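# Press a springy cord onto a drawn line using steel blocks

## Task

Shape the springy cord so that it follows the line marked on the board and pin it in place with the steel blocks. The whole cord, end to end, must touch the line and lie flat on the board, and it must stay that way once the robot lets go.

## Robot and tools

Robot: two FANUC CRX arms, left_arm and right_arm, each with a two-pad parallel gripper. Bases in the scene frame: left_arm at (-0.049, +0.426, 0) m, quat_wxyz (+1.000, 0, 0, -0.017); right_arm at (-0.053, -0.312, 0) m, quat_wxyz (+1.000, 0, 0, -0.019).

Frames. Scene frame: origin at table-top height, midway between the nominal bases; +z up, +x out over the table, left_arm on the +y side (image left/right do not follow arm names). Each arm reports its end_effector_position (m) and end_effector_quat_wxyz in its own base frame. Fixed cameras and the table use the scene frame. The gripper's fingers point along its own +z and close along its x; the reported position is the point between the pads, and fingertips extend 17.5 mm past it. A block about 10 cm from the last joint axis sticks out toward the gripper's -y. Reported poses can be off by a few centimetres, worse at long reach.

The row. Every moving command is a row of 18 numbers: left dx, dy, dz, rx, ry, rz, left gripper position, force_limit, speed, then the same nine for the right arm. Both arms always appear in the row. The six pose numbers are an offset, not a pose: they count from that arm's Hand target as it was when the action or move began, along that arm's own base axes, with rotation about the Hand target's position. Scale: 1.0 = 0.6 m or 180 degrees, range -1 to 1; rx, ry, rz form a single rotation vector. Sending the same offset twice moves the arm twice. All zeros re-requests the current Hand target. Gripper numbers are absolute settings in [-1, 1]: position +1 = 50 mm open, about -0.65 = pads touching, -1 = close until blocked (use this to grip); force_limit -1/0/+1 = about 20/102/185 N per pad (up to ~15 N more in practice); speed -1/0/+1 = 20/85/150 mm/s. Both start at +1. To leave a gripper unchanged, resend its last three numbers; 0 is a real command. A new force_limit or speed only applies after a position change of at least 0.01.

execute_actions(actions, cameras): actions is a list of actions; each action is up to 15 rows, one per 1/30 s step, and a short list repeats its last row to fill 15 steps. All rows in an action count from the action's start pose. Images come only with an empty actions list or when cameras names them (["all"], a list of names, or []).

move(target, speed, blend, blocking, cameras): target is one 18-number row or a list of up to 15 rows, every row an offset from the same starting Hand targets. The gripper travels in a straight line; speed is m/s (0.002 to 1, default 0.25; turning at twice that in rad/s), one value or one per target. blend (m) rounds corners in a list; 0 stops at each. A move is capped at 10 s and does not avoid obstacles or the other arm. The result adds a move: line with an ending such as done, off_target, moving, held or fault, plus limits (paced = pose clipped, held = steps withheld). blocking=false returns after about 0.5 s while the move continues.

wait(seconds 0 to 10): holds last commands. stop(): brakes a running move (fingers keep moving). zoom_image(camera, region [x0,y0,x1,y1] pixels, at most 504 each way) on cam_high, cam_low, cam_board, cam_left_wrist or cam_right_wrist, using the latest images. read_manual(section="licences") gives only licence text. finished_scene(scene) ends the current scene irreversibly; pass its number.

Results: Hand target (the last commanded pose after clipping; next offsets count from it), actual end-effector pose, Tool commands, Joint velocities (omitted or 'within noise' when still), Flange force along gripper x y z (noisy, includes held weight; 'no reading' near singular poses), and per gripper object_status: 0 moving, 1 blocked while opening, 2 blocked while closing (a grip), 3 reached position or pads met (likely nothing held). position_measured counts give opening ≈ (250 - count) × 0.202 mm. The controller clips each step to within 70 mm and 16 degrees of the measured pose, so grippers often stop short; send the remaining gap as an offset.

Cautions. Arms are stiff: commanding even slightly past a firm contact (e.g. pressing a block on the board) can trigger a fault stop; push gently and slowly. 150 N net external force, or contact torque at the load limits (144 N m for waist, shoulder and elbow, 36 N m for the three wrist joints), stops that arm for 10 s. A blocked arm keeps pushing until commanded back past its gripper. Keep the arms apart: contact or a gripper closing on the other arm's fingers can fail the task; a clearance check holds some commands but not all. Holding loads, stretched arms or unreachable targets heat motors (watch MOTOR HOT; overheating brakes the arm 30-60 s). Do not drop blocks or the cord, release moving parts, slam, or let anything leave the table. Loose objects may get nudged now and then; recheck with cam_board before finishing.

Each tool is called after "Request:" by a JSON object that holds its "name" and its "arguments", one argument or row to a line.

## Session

Request:
{"name": "execute_actions", "arguments": {
  "actions": []
}}

Scene clock: 0.00 s.
left_arm: end_effector_position=(+0.6708, -0.1400, +0.3097) position_measured=3 object_status=3 end_effector_quat_wxyz=(+0.704, -0.065, +0.672, +0.223) | right_arm: end_effector_position=(+0.1621, +0.1577, +0.1716) position_measured=3 object_status=3 end_effector_quat_wxyz=(+0.016, -0.329, +0.944, +0.008)
Joint positions: left_arm=[-0.422 0.314 -0.642 0.88 1.248 0.898] | right_arm=[1.421 -0.683 -0.729 0.021 -1.495 0.82]
Joint velocities: within noise
Flange force (N): no reading
Hand target: left_arm +0.6708, -0.1400, +0.3097; +0.704, -0.065, +0.672, +0.223 | right_arm +0.1621, +0.1577, +0.1716; +0.016, -0.329, +0.944, +0.008
Tool commands: left_gripper/position=+1.0 left_gripper/force_limit=+1.0 left_gripper/speed=+1.0 right_gripper/position=+1.0 right_gripper/force_limit=+1.0 right_gripper/speed=+1.0

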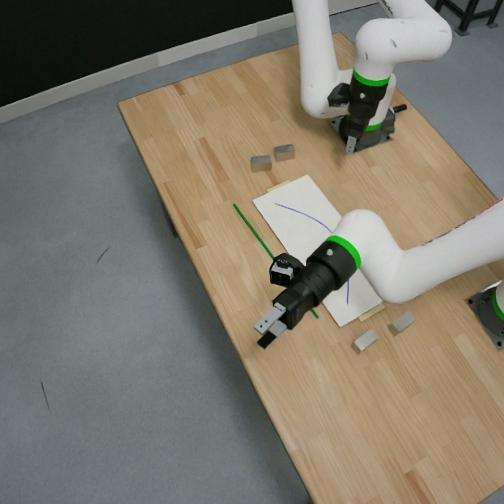

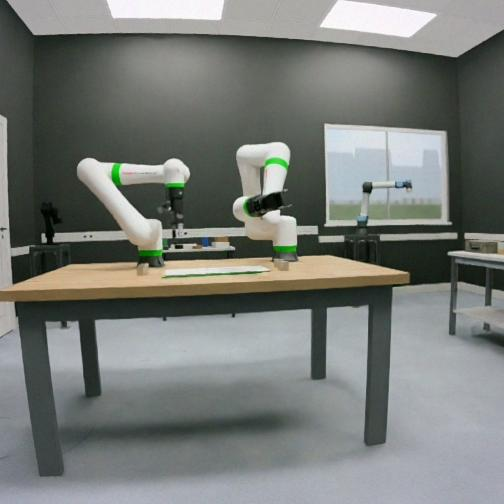

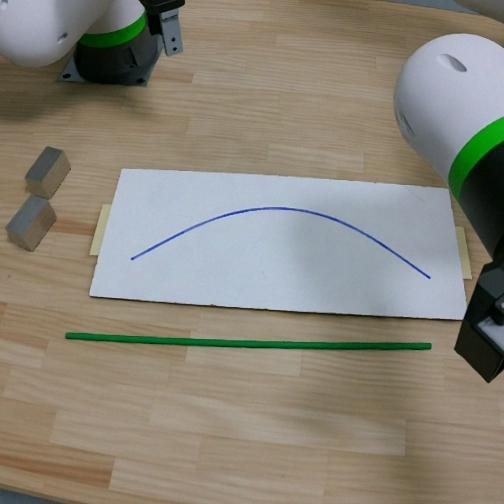

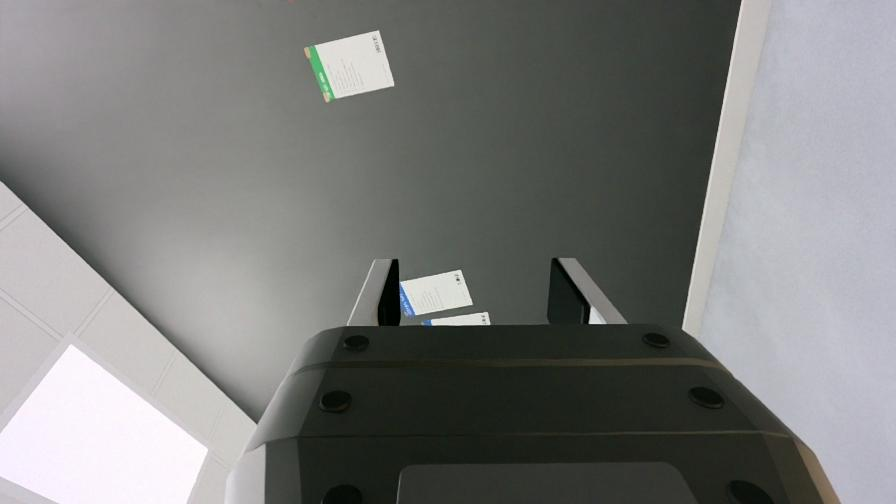

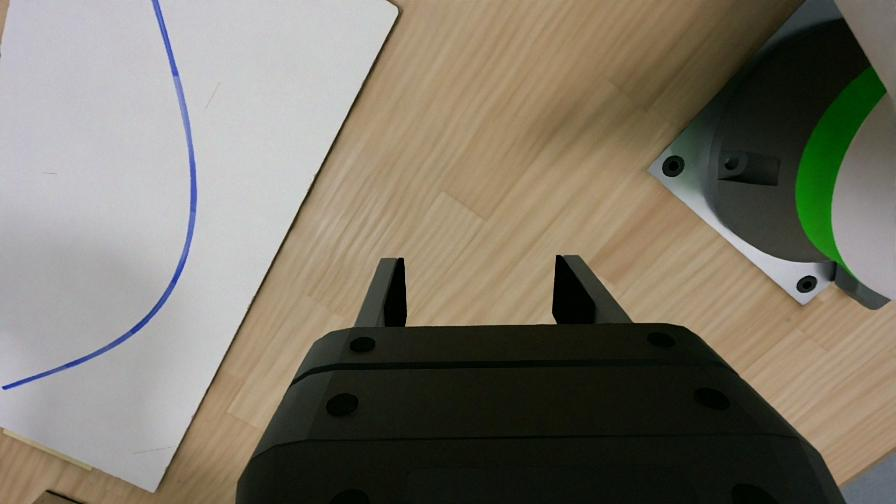

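Request:
{"name": "move", "arguments": {
  "target": [
    [-0.485,-0.183,0.1,-0.185,0.494,-0.262,1,1,1,0.23,-0.098,0.381,0.005,0.013,-0.713,1,1,1],
    [-0.618,0.067,0.15,0.27,0.521,-0.414,1,1,1,0.23,-0.098,0.381,0.005,0.013,-0.713,1,1,1]
  ],
  "speed": 0.4,
  "blend": 0.03,
  "cameras": ["cam_board","cam_left_wrist","cam_right_wrist"]
}}

Scene clock: 8.07 s.
left_arm: end_effector_position=(+0.3000, -0.0997, +0.3996) position_measured=3 object_status=3 end_effector_quat_wxyz=(-0.001, +0.707, +0.707, -0.001) | right_arm: end_effector_position=(+0.3001, +0.0989, +0.4002) position_measured=3 object_status=3 end_effector_quat_wxyz=(+0.001, +0.706, +0.708, +0.000)
Joint positions: left_arm=[-0.743 -0.294 0.03 3.143 1.897 -2.398] | right_arm=[0.745 -0.297 0.028 0.002 -1.895 -0.742]
Flange force (N): left_arm=[4.4 2.1 0.8] | right_arm=[2.8 -1.9 -0.9]
Hand target: left_arm +0.3000, -0.0998, +0.3997; -0.001, +0.707, +0.707, -0.001 | right_arm +0.3001, +0.0989, +0.4002; +0.001, +0.706, +0.708, +0.000
Off the commanded pose: left_arm 0.000 m, 0 deg | right_arm 0.000 m, 0 deg.
move: done
Images, in order (width x height): cam_board 504x504, cam_left_wrist 896x504, cam_right_wrist 896x504.

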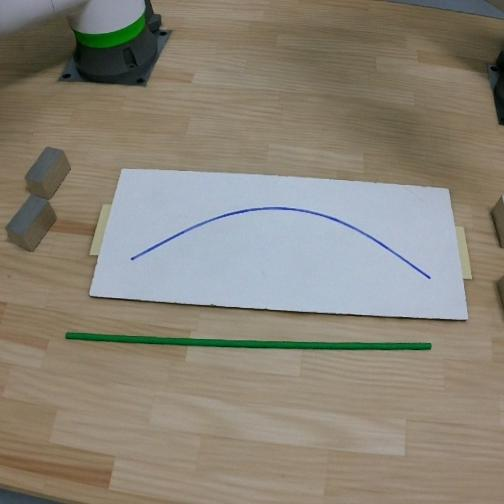

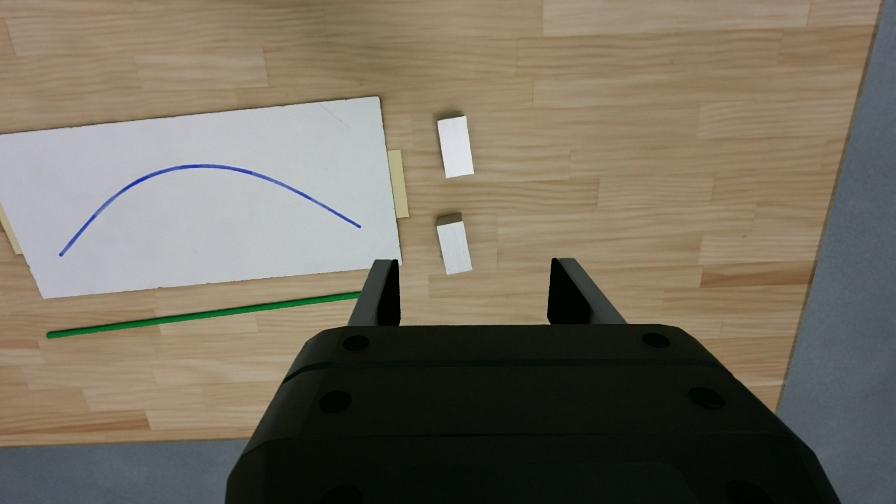

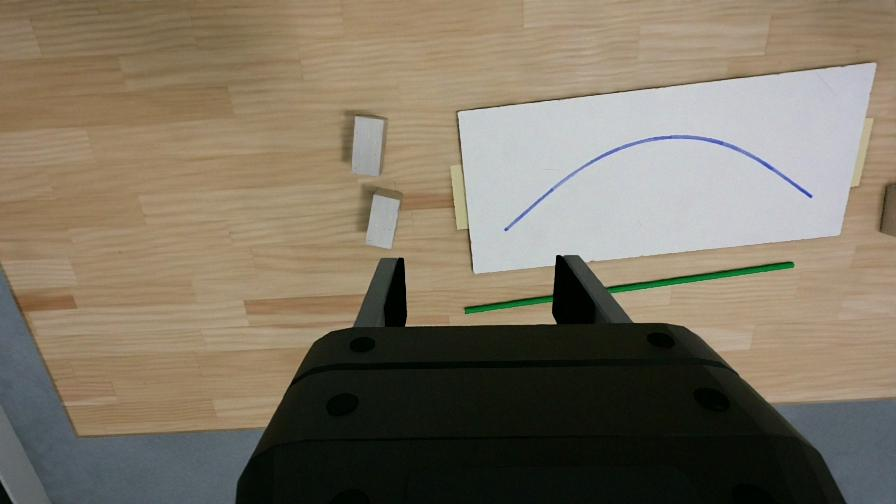

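Request:
{"name": "move", "arguments": {
  "target": [
    [0.262,-0.242,0.83,-0.517,-0.562,0,1,1,1,0,0,0,0,0,0,1,1,1],
    [-0.045,-0.593,0.777,-0.0975,-0.682,-0.469,1,1,1,0,0,0,0,0,0,1,1,1],
    [0.087,-0.668,0.433,0.036,-0.488,-0.429,1,1,1,0,0,0,0,0,0,1,1,1]
  ],
  "speed": 0.5,
  "cameras": []
}}

Scene clock: 20.43 s.
left_arm: end_effector_position=(+0.3523, -0.5006, +0.6594) position_measured=3 object_status=3 end_effector_quat_wxyz=(+0.418, +0.767, -0.028, +0.486) | right_arm: end_effector_position=(+0.3001, +0.0989, +0.4002) position_measured=3 object_status=3 end_effector_quat_wxyz=(+0.001, +0.706, +0.708, +0.000)
Joint positions: left_arm=[-1.314 -0.279 -0.243 1.945 0.603 -2.801] | right_arm=[0.745 -0.297 0.028 0.002 -1.895 -0.742]
Flange force (N): left_arm=[2.8 -5.7 1.2] | right_arm=[2.7 -3.6 -0.4]
Hand target: left_arm +0.3522, -0.5006, +0.6595; +0.418, +0.767, -0.028, +0.486 | right_arm +0.3001, +0.0989, +0.4002; +0.001, +0.706, +0.708, +0.000
Off the commanded pose: left_arm 0.000 m, 0 deg | right_arm 0.000 m, 0 deg.
move: done
No camera images: "cameras" was empty.

Request:
{"name": "move", "arguments": {
  "target": [0.368,0.5,0,0,0,0.418,1,1,1,0,0,0,0,0,0,1,1,1],
  "speed": 0.5
}}

Request:
{"name": "move", "arguments": {
  "target": [0.035,0.118,0.15,-0.224,-0.279,-0.208,1,1,1,0,0,0,0,0,0,1,1,1],
  "speed": 0.5
}}

Scene clock: 27.57 s.
left_arm: end_effector_position=(+0.5730, -0.2006, +0.6595) position_measured=3 object_status=3 end_effector_quat_wxyz=(+0.035, +0.625, +0.446, +0.640) | right_arm: end_effector_position=(+0.3001, +0.0989, +0.4002) position_measured=3 object_status=3 end_effector_quat_wxyz=(+0.001, +0.706, +0.708, +0.000)
Joint positions: left_arm=[-0.914 0.12 0.11 1.75 1.479 -2.474] | right_arm=[0.745 -0.297 0.028 0.002 -1.895 -0.742]
Flange force (N): left_arm=[1.8 -4.0 4.2] | right_arm=[3.1 -2.2 -1.5]
Hand target: left_arm +0.5730, -0.2006, +0.6595; +0.035, +0.625, +0.446, +0.640 | right_arm +0.3001, +0.0989, +0.4002; +0.001, +0.706, +0.708, +0.000
Off the commanded pose: left_arm 0.000 m, 0 deg | right_arm 0.000 m, 0 deg.
move: done

Scene clock: 30.23 s.
left_arm: end_effector_position=(+0.5940, -0.1298, +0.7494) position_measured=3 object_status=3 end_effector_quat_wxyz=(+0.609, +0.360, +0.360, +0.608) | right_arm: end_effector_position=(+0.3001, +0.0989, +0.4002) position_measured=3 object_status=3 end_effector_quat_wxyz=(+0.001, +0.706, +0.708, +0.000)
Joint positions: left_arm=[0.001 -0.275 -0.23 -0.005 0.456 0.006] | right_arm=[0.745 -0.297 0.028 0.002 -1.895 -0.742]
Flange force (N): left_arm=no reading | right_arm=[2.7 -1.8 -1.2]
Hand target: left_arm +0.5940, -0.1298, +0.7495; +0.609, +0.360, +0.360, +0.608 | right_arm +0.3001, +0.0989, +0.4002; +0.001, +0.706, +0.708, +0.000
Off the commanded pose: left_arm 0.000 m, 0 deg | right_arm 0.000 m, 0 deg.
move: done; limits=paced

Request:
{"name": "move", "arguments": {
  "target": [
    [-0.467,0,-0.749,0,0.659,0,1,1,1,0,0,0,0,0,0,1,1,1],
    [-0.174,-0.29,-0.916,0.4575,0.526,-0.2717,0,-0.6,0,0.3215,0.196,-0.3337,0,0,0.5497,0,-0.6,0]
  ],
  "speed": 0.4,
  "blend": 0.02,
  "cameras": ["cam_board","cam_left_wrist","cam_right_wrist"]
}}

Scene clock: 37.97 s.
left_arm: end_effector_position=(+0.4896, -0.3038, +0.1999) position_measured=152 object_status=0 end_effector_quat_wxyz=(+0.001, +0.998, +0.070, +0.000) | right_arm: end_effector_position=(+0.4930, +0.2165, +0.2000) position_measured=152 object_status=3 end_effector_quat_wxyz=(+0.000, -0.079, +0.997, +0.001)
Joint positions: left_arm=[-0.326 0.335 0.2 0.003 -1.435 -1.105] | right_arm=[0.657 0.24 0.08 -0.001 -1.409 1.072]
Flange force (N): left_arm=[-1.0 -3.8 -1.0] | right_arm=[2.7 1.2 -1.2]
Hand target: left_arm +0.4896, -0.3038, +0.1999; +0.001, +0.998, +0.070, +0.000 | right_arm +0.4930, +0.2165, +0.2000; +0.000, -0.079, +0.997, +0.001
Off the commanded pose: left_arm 0.000 m, 0 deg | right_arm 0.000 m, 0 deg.
move: done
Images, in order (width x height): cam_board 504x504, cam_left_wrist 896x504, cam_right_wrist 896x504.

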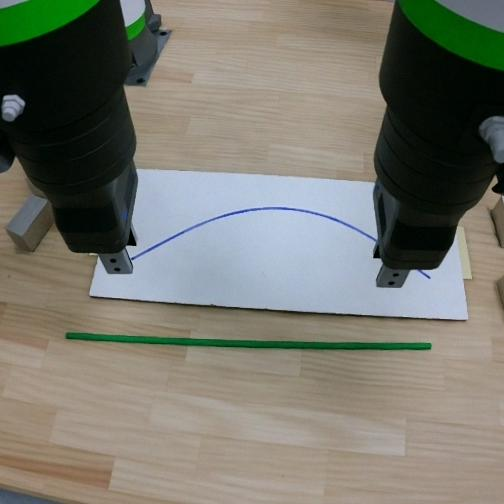

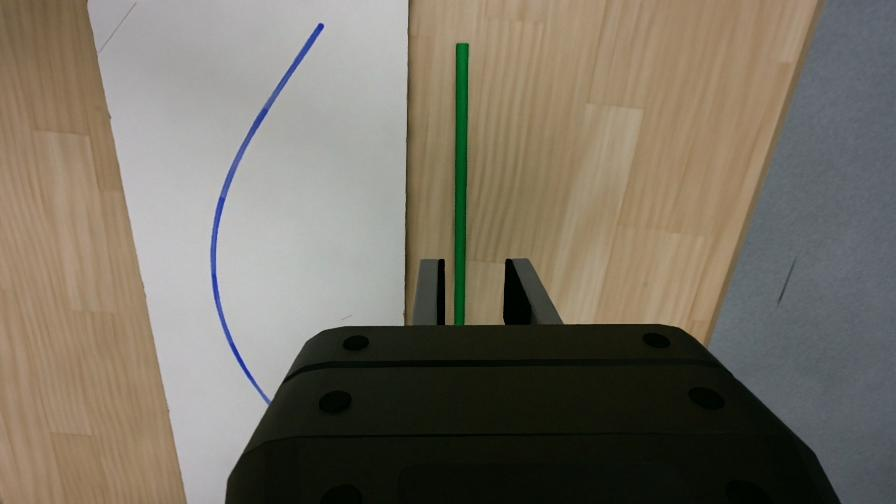

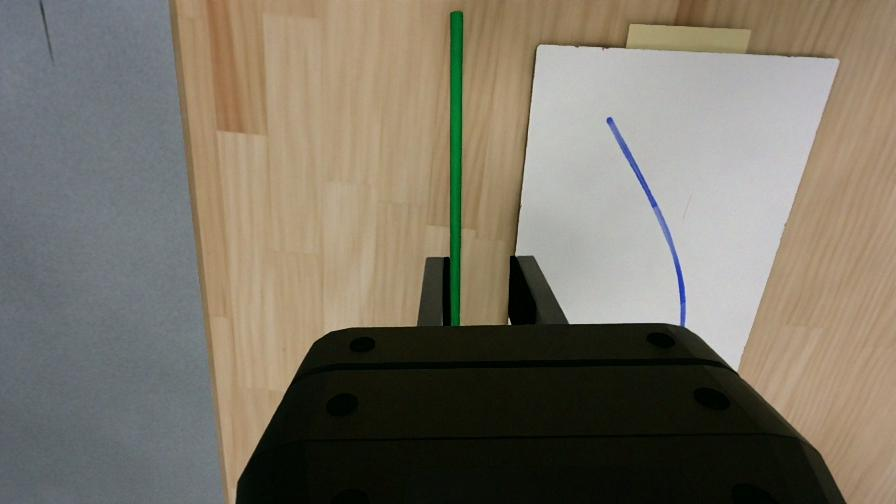

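Request:
{"name": "move", "arguments": {
  "target": [
    [0,0,-0.2967,0,0,0,0,-0.6,0,0,0,-0.2967,0,0,0,0,-0.6,0],
    [0,0,-0.2967,0,0,0,-1,-0.6,-0.7,0,0,-0.2967,0,0,0,-1,-0.6,-0.7],
    [0,0,-0.233,0,0,0,-1,-0.6,-0.7,0,0,-0.233,0,0,0,-1,-0.6,-0.7],
    [-0.3178,0.0242,-0.233,0,0,-0.0106,-1,-0.6,-0.7,-0.3335,0.0218,-0.233,0,0,-0.0102,-1,-0.6,-0.7],
    [-0.3178,0.0242,-0.2883,0,0,-0.0106,-1,-0.6,-0.7,-0.3335,0.0218,-0.2883,0,0,-0.0102,-1,-0.6,-0.7]
  ],
  "speed": [0.12,0.1,0.12,0.2,0.08],
  "cameras": ["cam_board"]
}}

Scene clock: 44.50 s.
left_arm: end_effector_position=(+0.2990, -0.2893, +0.0270) position_measured=216 object_status=2 end_effector_quat_wxyz=(+0.001, +0.999, +0.053, +0.000) | right_arm: end_effector_position=(+0.2929, +0.2296, +0.0271) position_measured=222 object_status=2 end_effector_quat_wxyz=(+0.001, -0.063, +0.998, +0.001)
Joint positions: left_arm=[-0.449 0.111 -0.513 0.003 -0.946 -1.017] | right_arm=[1.022 0.002 -0.628 0 -0.939 0.675]
Flange force (N): left_arm=[-11.6 -30.3 -59.3] | right_arm=[25.1 -15.1 -88.9]
Hand target: left_arm +0.2990, -0.2893, +0.0269; +0.001, +0.999, +0.053, +0.000 | right_arm +0.2929, +0.2296, +0.0270; +0.000, -0.063, +0.998, +0.001
Off the commanded pose: left_arm 0.000 m, 0 deg | right_arm 0.000 m, 0 deg.
move: done
Images, in order (width x height): cam_board 504x504.

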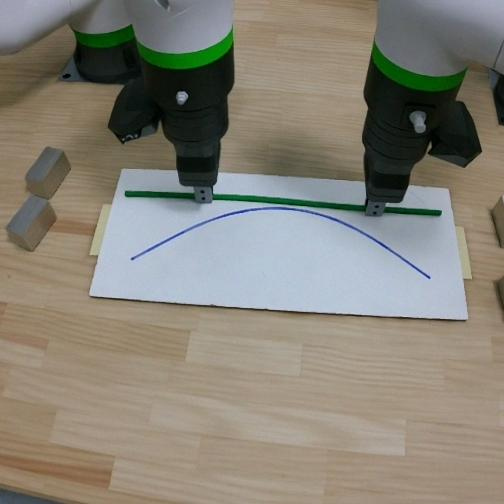

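Request:
{"name": "move", "arguments": {
  "target": [
    [0,0,0.0015,0,0,0,-1,-0.6,-0.7,0,0,0.0015,0,0,0,-1,-0.6,-0.7],
    [0,0,0.0015,0,0,0,0,-0.6,-0.7,0,0,0.0015,0,0,0,0,-0.6,-0.7],
    [0,0,0.2,0,0,0,0,-0.6,-0.7,0,0,0.2,0,0,0,0,-0.6,-0.7],
    [0.175,0.3188,0.253,0,0,0.5217,1,-0.6,0,0.145,-0.355,0.253,0,0,-0.6117,1,-0.6,0]
  ],
  "speed": [0.03,0.05,0.2,0.4],
  "cameras": ["cam_board","cam_left_wrist","cam_right_wrist"]
}}

Scene clock: 52.47 s.
left_arm: end_effector_position=(+0.4040, -0.0980, +0.1787) position_measured=3 object_status=3 end_effector_quat_wxyz=(+0.001, +0.643, +0.766, +0.001) | right_arm: end_effector_position=(+0.3799, +0.0166, +0.1788) position_measured=3 object_status=3 end_effector_quat_wxyz=(+0.001, +0.782, +0.623, +0.000)
Joint positions: left_arm=[0.081 -0.058 -0.296 0.001 -1.331 0.094] | right_arm=[0.394 -0.152 -0.38 0.002 -1.342 -0.62]
Flange force (N): left_arm=[5.2 -1.7 -1.7] | right_arm=[2.4 -1.9 -1.0]
Hand target: left_arm +0.4040, -0.0980, +0.1787; +0.001, +0.643, +0.766, +0.001 | right_arm +0.3799, +0.0166, +0.1788; +0.001, +0.782, +0.623, +0.000
Off the commanded pose: left_arm 0.000 m, 0 deg | right_arm 0.000 m, 0 deg.
move: done
Images, in order (width x height): cam_board 504x504, cam_left_wrist 896x504, cam_right_wrist 896x504.

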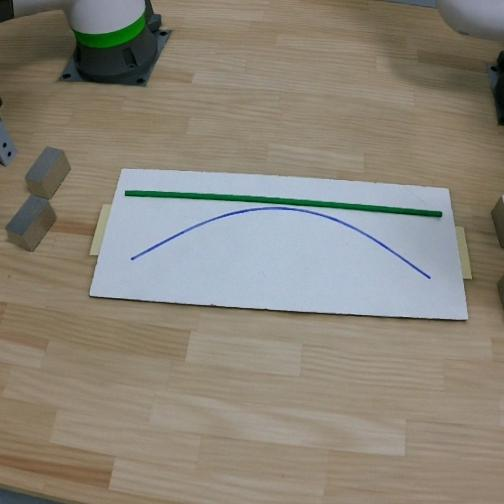

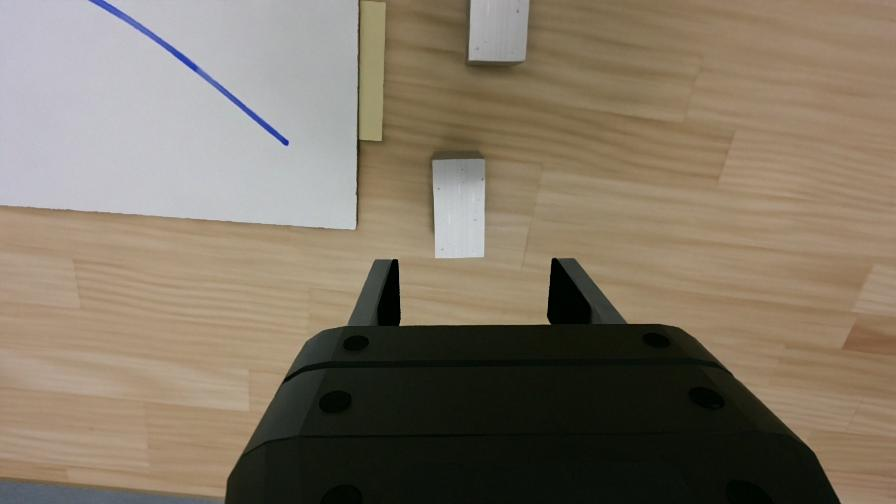

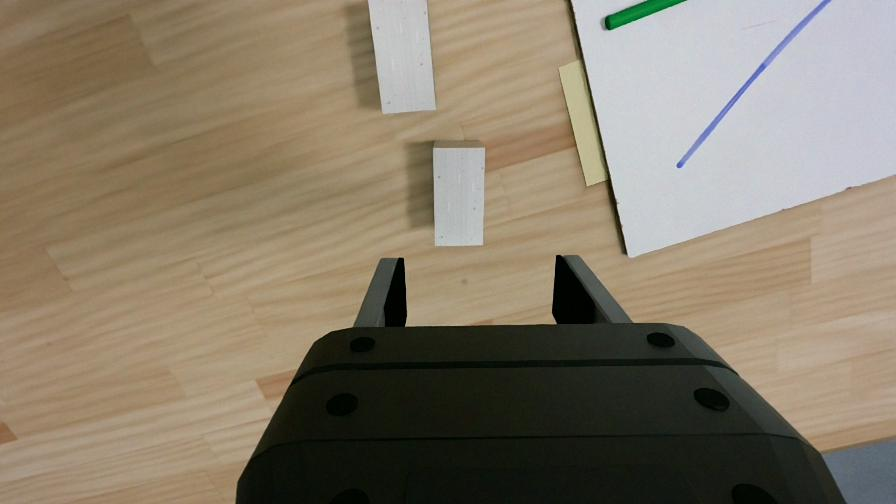

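Request:
{"name": "move", "arguments": {
  "target": [
    [0.0097,-0.0025,-0.2545,0,0,0,1,-0.6,-0.5,0,0,-0.2547,0,0,0,1,-0.6,-0.5],
    [0.0097,-0.0025,-0.2545,0,0,0,-1,-0.6,-0.3,0,0,-0.2547,0,0,0,-1,-0.6,-0.3],
    [0.0097,-0.0025,-0.12,0,0,0,-1,-0.6,-0.3,0,0,-0.1,0,0,0,-1,-0.6,-0.3],
    [-0.0867,-0.4383,-0.12,0,0,-0.111,-1,-0.6,-0.3,0,0,-0.1,0,0,0,-1,-0.6,-0.3],
    [-0.0867,-0.4383,-0.2145,0,0,-0.111,-1,-0.6,-0.3,0,0,-0.1,0,0,0,-1,-0.6,-0.3]
  ],
  "speed": [0.18,0.1,0.18,0.35,0.15],
  "cameras": ["cam_left_wrist"]
}}

Scene clock: 58.10 s.
left_arm: end_effector_position=(+0.3520, -0.3610, +0.0500) position_measured=103 object_status=2 end_effector_quat_wxyz=(+0.001, +0.766, +0.643, +0.001) | right_arm: end_effector_position=(+0.3799, +0.0166, +0.1188) position_measured=103 object_status=2 end_effector_quat_wxyz=(+0.001, +0.782, +0.623, +0.000)
Joint positions: left_arm=[-0.537 0.281 -0.241 0 -1.046 0.364] | right_arm=[0.394 -0.104 -0.484 0.002 -1.189 -0.62]
Flange force (N): left_arm=[3.9 -0.3 3.5] | right_arm=[2.1 -2.5 4.4]
Hand target: left_arm +0.3519, -0.3610, +0.0500; +0.001, +0.766, +0.643, +0.000 | right_arm +0.3799, +0.0166, +0.1188; +0.001, +0.782, +0.623, +0.000
Off the commanded pose: left_arm 0.000 m, 0 deg | right_arm 0.000 m, 0 deg.
move: done
Images, in order (width x height): cam_left_wrist 896x504.

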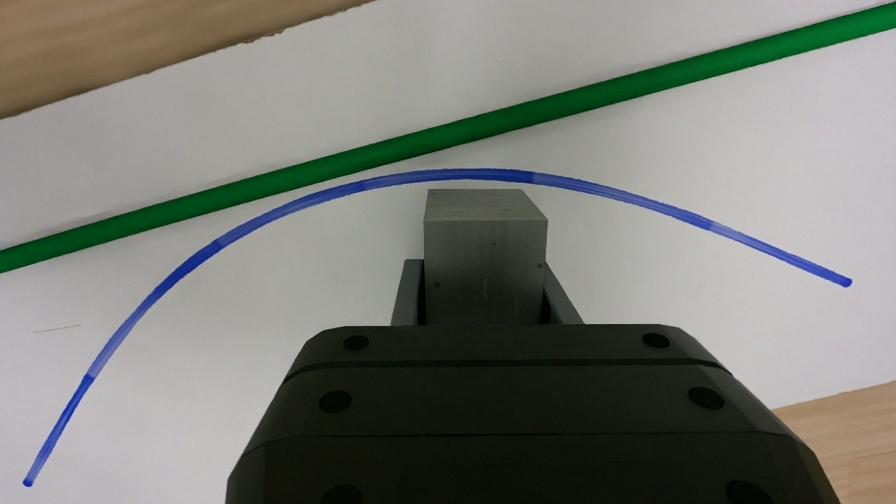

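Request:
{"name": "move", "arguments": {
  "target": [
    [0.0033,0.0005,-0.0297,0,0,0,-1,-0.6,-0.3,0,0,0,0,0,0,-1,-0.6,-0.3],
    [0.0033,0.0005,-0.0297,0,0,0,0.8,-0.6,-0.3,0,0,0,0,0,0,-1,-0.6,-0.3],
    [0.0033,0.0005,0.1667,0,0,0,0.8,-0.6,-0.3,0,0,0,0,0,0,-1,-0.6,-0.3],
    [-0.101,0.441,0.1667,0,0,0.103,0.8,-0.6,-0.3,-0.078,0.467,0,0,0,0.183,-1,-0.6,-0.3],
    [-0.101,0.441,0.1667,0,0,0.103,0.8,-0.6,-0.3,-0.078,0.467,-0.1147,0,0,0.183,-1,-0.6,-0.3]
  ],
  "speed": [0.04,0.05,0.2,0.35,0.15],
  "cameras": ["cam_left_wrist","cam_right_wrist"]
}}

Scene clock: 63.23 s.
left_arm: end_effector_position=(+0.2913, -0.0964, +0.1500) position_measured=32 object_status=3 end_effector_quat_wxyz=(+0.001, +0.652, +0.758, +0.001) | right_arm: end_effector_position=(+0.3330, +0.2968, +0.0500) position_measured=103 object_status=2 end_effector_quat_wxyz=(+0.001, +0.573, +0.819, +0.000)
Joint positions: left_arm=[0.119 -0.348 -0.597 0.001 -1.319 0.031] | right_arm=[1.025 0.148 -0.406 0.002 -1.016 -0.676]
Flange force (N): left_arm=[8.4 -3.7 -2.1] | right_arm=[1.1 -2.9 3.6]
Hand target: left_arm +0.2913, -0.0964, +0.1500; +0.001, +0.652, +0.758, +0.001 | right_arm +0.3331, +0.2968, +0.0500; +0.001, +0.573, +0.819, +0.000
Off the commanded pose: left_arm 0.000 m, 0 deg | right_arm 0.000 m, 0 deg.
move: done
Images, in order (width x height): cam_left_wrist 896x504, cam_right_wrist 896x504.

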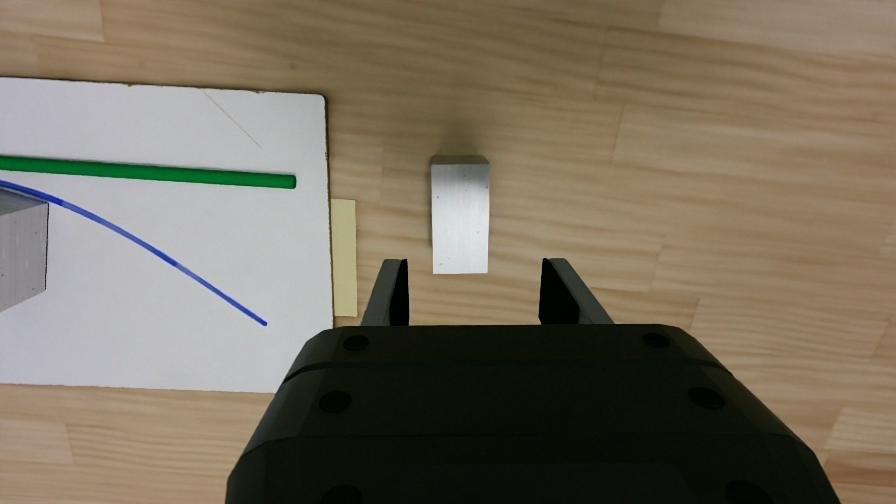

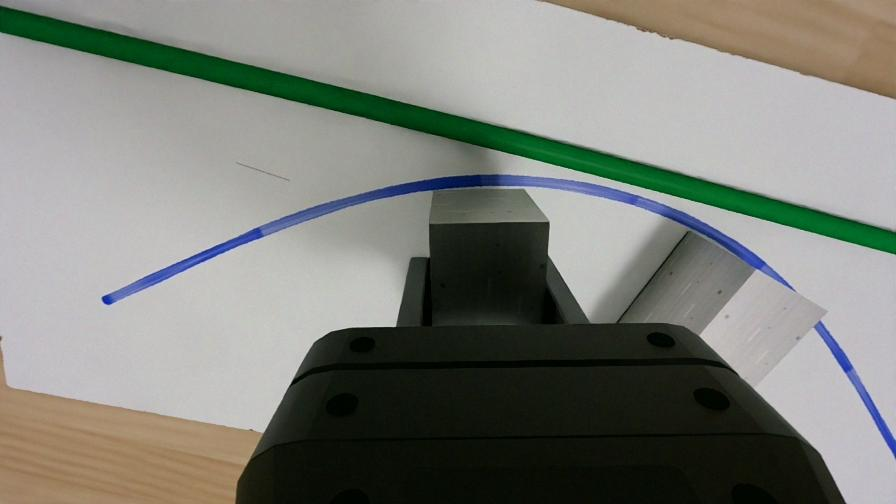

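Request:
{"name": "move", "arguments": {
  "target": [
    [0.0068,-0.0035,-0.2067,0,0,0,0.8,-0.6,-0.3,0.0067,0.0025,-0.03,0,0,0,-1,-0.6,-0.3],
    [0.0068,-0.0035,-0.2067,0,0,0,-1,-0.6,-0.3,0.0067,0.0025,-0.03,0,0,0,0.8,-0.6,-0.3],
    [0.0068,-0.0035,-0.08,0,0,0,-1,-0.6,-0.3,0.0067,0.0025,0.1667,0,0,0,0.8,-0.6,-0.3],
    [-0.0655,-0.2418,-0.1,0,0,-0.0583,-1,-0.6,-0.3,-0.065,-0.4813,0.1667,0,0,-0.151,0.8,-0.6,-0.3]
  ],
  "speed": [0.1,0.05,0.2,0.35],
  "cameras": ["cam_board","cam_left_wrist","cam_right_wrist"]
}}

Scene clock: 68.40 s.
left_arm: end_effector_position=(+0.2520, -0.2414, +0.0900) position_measured=103 object_status=2 end_effector_quat_wxyz=(+0.001, +0.719, +0.695, +0.001) | right_arm: end_effector_position=(+0.2941, +0.0080, +0.1500) position_measured=32 object_status=3 end_effector_quat_wxyz=(+0.001, +0.750, +0.662, +0.000)
Joint positions: left_arm=[-0.382 -0.159 -0.605 0 -1.123 0.349] | right_arm=[0.487 -0.387 -0.623 0.002 -1.334 -0.612]
Flange force (N): left_arm=[6.7 -0.7 3.0] | right_arm=[2.1 -2.2 -1.3]
Hand target: left_arm +0.2520, -0.2414, +0.0900; +0.001, +0.719, +0.695, +0.001 | right_arm +0.2941, +0.0080, +0.1500; +0.001, +0.750, +0.662, +0.000
Off the commanded pose: left_arm 0.000 m, 0 deg | right_arm 0.000 m, 0 deg.
move: done
Images, in order (width x height): cam_board 504x504, cam_left_wrist 896x504, cam_right_wrist 896x504.

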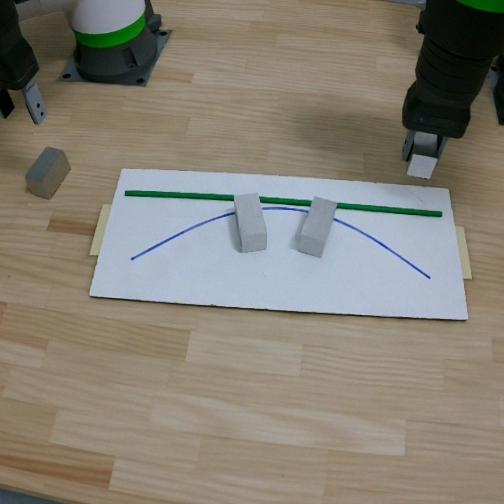

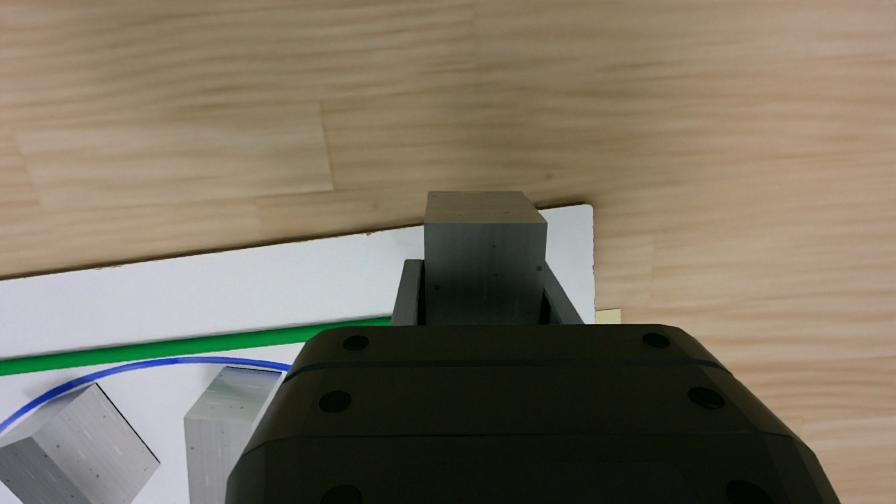

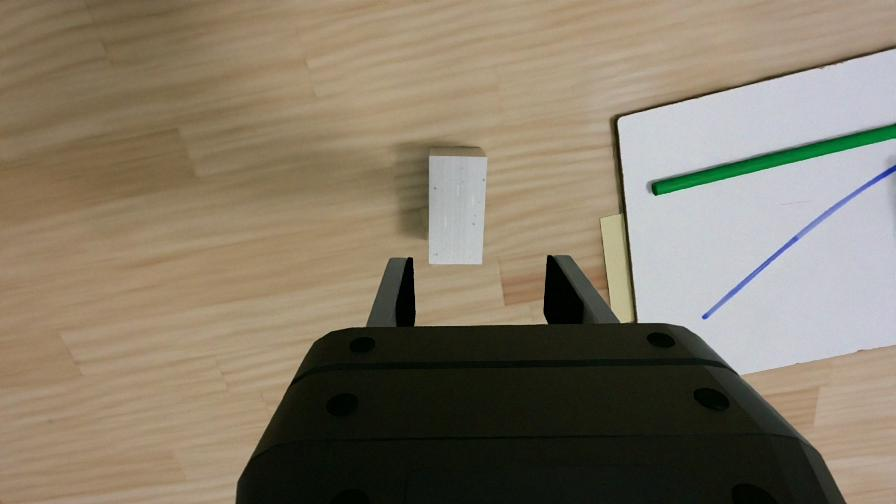

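Request:
{"name": "move", "arguments": {
  "target": [
    [0,0,-0.0957,0,0,0,-1,-0.6,-0.3,-0.0005,-0.0033,-0.2067,0,0,0,0.8,-0.6,-0.3],
    [0,0,-0.0957,0,0,0,-1,-0.6,-0.3,-0.0005,-0.0033,-0.2067,0,0,0,-1,-0.6,-0.3],
    [0,0,-0.0957,0,0,0,-1,-0.6,-0.3,-0.0005,-0.0033,-0.1,0,0,0,-1,-0.6,-0.3],
    [0,0,-0.0957,0,0,0,-1,-0.6,-0.3,-0.0568,0.25,-0.1,0,0,0.1233,-1,-0.6,-0.3],
    [0,0,-0.0957,0,0,0,-1,-0.6,-0.3,-0.0568,0.25,-0.1957,0,0,0.1233,-1,-0.6,-0.3]
  ],
  "speed": [0.12,0.1,0.2,0.3,0.12],
  "cameras": ["cam_board"]
}}

Request:
{"name": "move", "arguments": {
  "target": [0.126,0.0126,0,0,0,-0.108,-1,-0.6,-0.3,0.1265,0.0165,0,0,0,0.108,-1,-0.6,-0.3],
  "speed": 0.07,
  "cameras": ["cam_board"]
}}

Request:
{"name": "zoom_image", "arguments": {
  "camera": "cam_board",
  "region": [110, 180, 280, 300]
}}

Request:
{"name": "zoom_image", "arguments": {
  "camera": "cam_board",
  "region": [275, 180, 445, 300]
}}

Scene clock: 74.07 s.
left_arm: end_effector_position=(+0.2520, -0.2414, +0.0326) position_measured=103 object_status=2 end_effector_quat_wxyz=(+0.001, +0.719, +0.695, +0.001) | right_arm: end_effector_position=(+0.2599, +0.1581, +0.0326) position_measured=103 object_status=2 end_effector_quat_wxyz=(+0.001, +0.608, +0.794, +0.000)
Joint positions: left_arm=[-0.382 -0.071 -0.682 0 -0.957 0.349] | right_arm=[0.99 -0.203 -0.794 0.002 -0.979 -0.728]
Flange force (N): left_arm=[5.9 -0.1 2.7] | right_arm=[4.2 -5.1 3.6]
Hand target: left_arm +0.2520, -0.2414, +0.0326; +0.001, +0.719, +0.695, +0.001 | right_arm +0.2600, +0.1580, +0.0326; +0.001, +0.608, +0.794, +0.000
Off the commanded pose: left_arm 0.000 m, 0 deg | right_arm 0.000 m, 0 deg.
move: done
Images, in order (width x height): cam_board 504x504.

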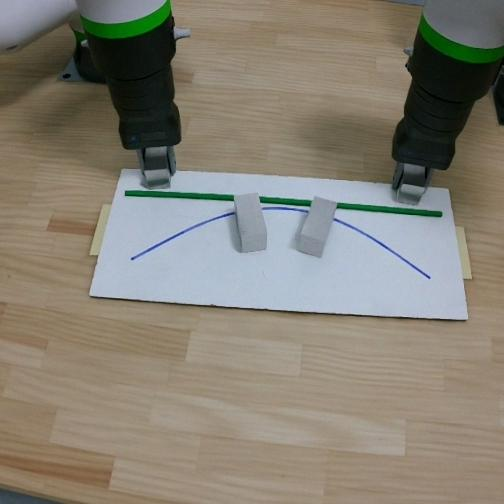

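Scene clock: 76.80 s.
left_arm: end_effector_position=(+0.3276, -0.2339, +0.0326) position_measured=103 object_status=2 end_effector_quat_wxyz=(+0.001, +0.826, +0.564, +0.000) | right_arm: end_effector_position=(+0.3359, +0.1679, +0.0326) position_measured=103 object_status=2 end_effector_quat_wxyz=(+0.001, +0.466, +0.885, +0.001)
Joint positions: left_arm=[-0.29 0.069 -0.544 0.001 -0.956 -0.083] | right_arm=[0.818 0.001 -0.614 0.002 -0.954 -0.217]
Flange force (N): left_arm=[4.6 -2.2 2.2] | right_arm=[3.7 -1.8 4.7]
Hand target: left_arm +0.3276, -0.2339, +0.0326; +0.001, +0.826, +0.564, +0.000 | right_arm +0.3359, +0.1679, +0.0326; +0.001, +0.466, +0.885, +0.000
Off the commanded pose: left_arm 0.000 m, 0 deg | right_arm 0.000 m, 0 deg.
move: done
Images, in order (width x height): cam_board 504x504.

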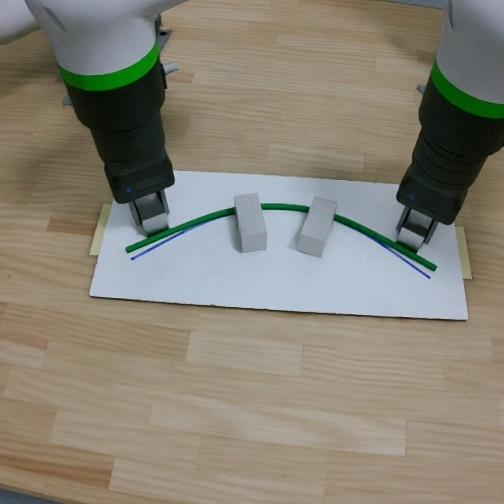

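Scaled by 2.965.

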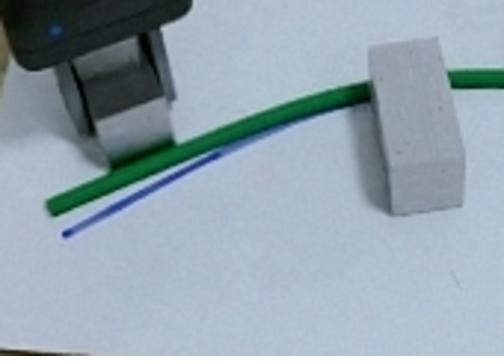

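Scaled by 2.965.

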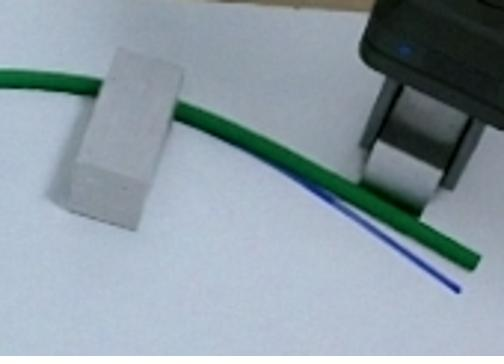

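Request:
{"name": "move", "arguments": {
  "target": [0.0125,0.001,0,0,0,-0.014,-1,-0.6,-0.3,0.015,0.0022,0,0,0,0.015,-1,-0.6,-0.3],
  "speed": 0.05,
  "cameras": ["cam_board"]
}}

Request:
{"name": "zoom_image", "arguments": {
  "camera": "cam_board",
  "region": [110, 180, 280, 300]
}}

Request:
{"name": "zoom_image", "arguments": {
  "camera": "cam_board",
  "region": [275, 180, 445, 300]
}}

Scene clock: 78.13 s.
left_arm: end_effector_position=(+0.3351, -0.2333, +0.0326) position_measured=103 object_status=2 end_effector_quat_wxyz=(+0.001, +0.838, +0.546, +0.000) | right_arm: end_effector_position=(+0.3449, +0.1692, +0.0326) position_measured=103 object_status=2 end_effector_quat_wxyz=(+0.001, +0.445, +0.896, +0.000)
Joint positions: left_arm=[-0.283 0.083 -0.528 0.001 -0.958 -0.134] | right_arm=[0.803 0.023 -0.592 0.002 -0.955 -0.154]
Flange force (N): left_arm=[4.0 -3.6 2.9] | right_arm=[3.6 -2.3 3.8]
Hand target: left_arm +0.3351, -0.2333, +0.0326; +0.001, +0.838, +0.546, +0.000 | right_arm +0.3449, +0.1692, +0.0326; +0.001, +0.445, +0.896, +0.000
Off the commanded pose: left_arm 0.000 m, 0 deg | right_arm 0.000 m, 0 deg.
move: done
Images, in order (width x height): cam_board 504x504.

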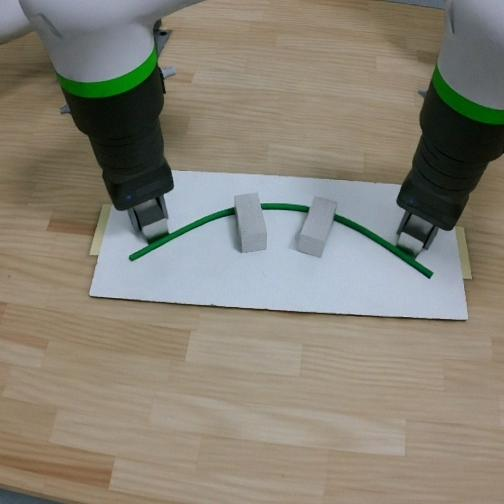

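Scaled by 2.965.

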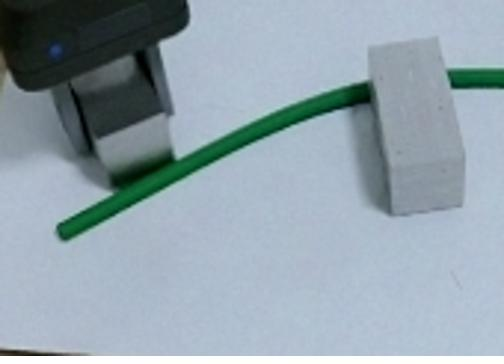

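Scaled by 2.965.

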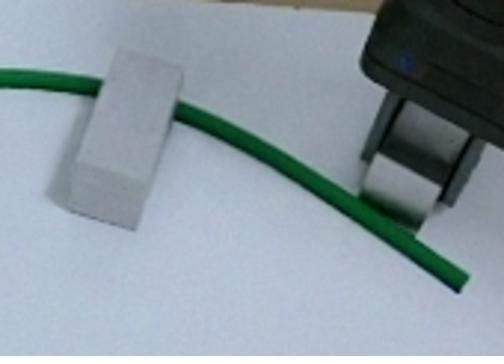

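Request:
{"name": "move", "arguments": {
  "target": [
    [0.0008,0.0002,0,0,0,0,-1,-0.6,-0.3,0.0017,0.0006,0,0,0,0,-1,-0.6,-0.3],
    [0.0008,0.0002,-0.0008,0,0,0,-1,-0.6,-0.3,0.0017,0.0006,-0.0008,0,0,0,-1,-0.6,-0.3],
    [0.0008,0.0002,-0.0008,0,0,0,1,-0.6,-0.9,0.0017,0.0006,-0.0008,0,0,0,1,-0.6,-0.9],
    [0.0008,0.0002,0.2,0,0,0,1,-0.6,-0.9,0.0017,0.0006,0.2,0,0,0,1,-0.6,-0.9],
    [-0.2,0.1,0.25,0,0,0,1,-0.6,-0.9,-0.2,-0.1,0.25,0,0,0,1,-0.6,-0.9]
  ],
  "speed": [0.03,0.02,0.05,0.15,0.35],
  "cameras": ["cam_board"]
}}

Request:
{"name": "zoom_image", "arguments": {
  "camera": "cam_board",
  "region": [110, 180, 280, 300]
}}

Request:
{"name": "zoom_image", "arguments": {
  "camera": "cam_board",
  "region": [275, 180, 445, 300]
}}

Scene clock: 83.83 s.
left_arm: end_effector_position=(+0.2151, -0.1733, +0.1826) position_measured=3 object_status=3 end_effector_quat_wxyz=(+0.001, +0.838, +0.546, +0.000) | right_arm: end_effector_position=(+0.2249, +0.1092, +0.1825) position_measured=3 object_status=3 end_effector_quat_wxyz=(+0.001, +0.445, +0.896, +0.000)
Joint positions: left_arm=[-0.186 -0.465 -0.592 0.001 -1.441 -0.23] | right_arm=[1.001 -0.554 -0.64 0.002 -1.484 -0.352]
Flange force (N): left_arm=[7.5 -4.4 -0.9] | right_arm=[5.2 -1.9 -1.7]
Hand target: left_arm +0.2151, -0.1733, +0.1826; +0.001, +0.838, +0.546, +0.000 | right_arm +0.2249, +0.1092, +0.1826; +0.001, +0.445, +0.896, +0.000
Off the commanded pose: left_arm 0.000 m, 0 deg | right_arm 0.000 m, 0 deg.
move: done
Images, in order (width x height): cam_board 504x504.

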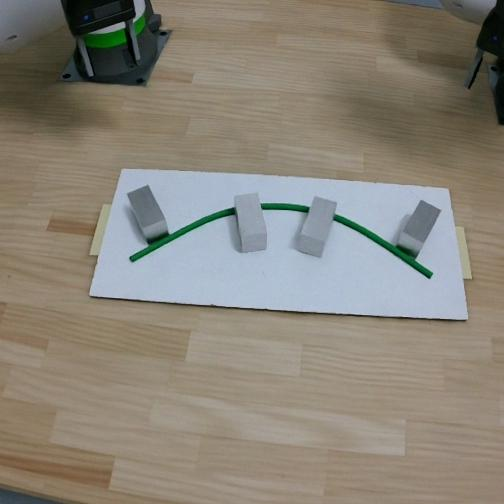

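Scaled by 2.965.

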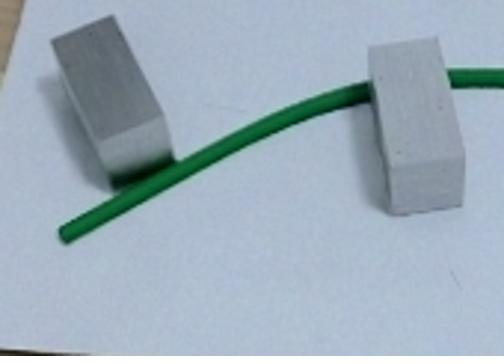

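Scaled by 2.965.

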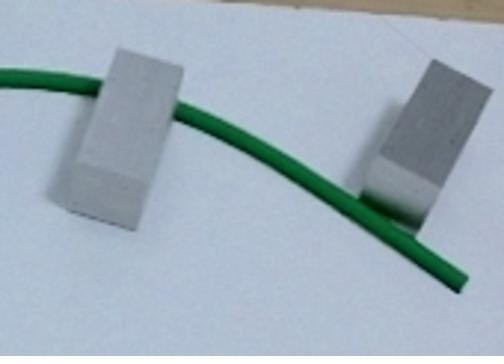

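Request:
{"name": "finished_scene", "arguments": {
  "scene": 2
}}

The scene is finished: the task was done.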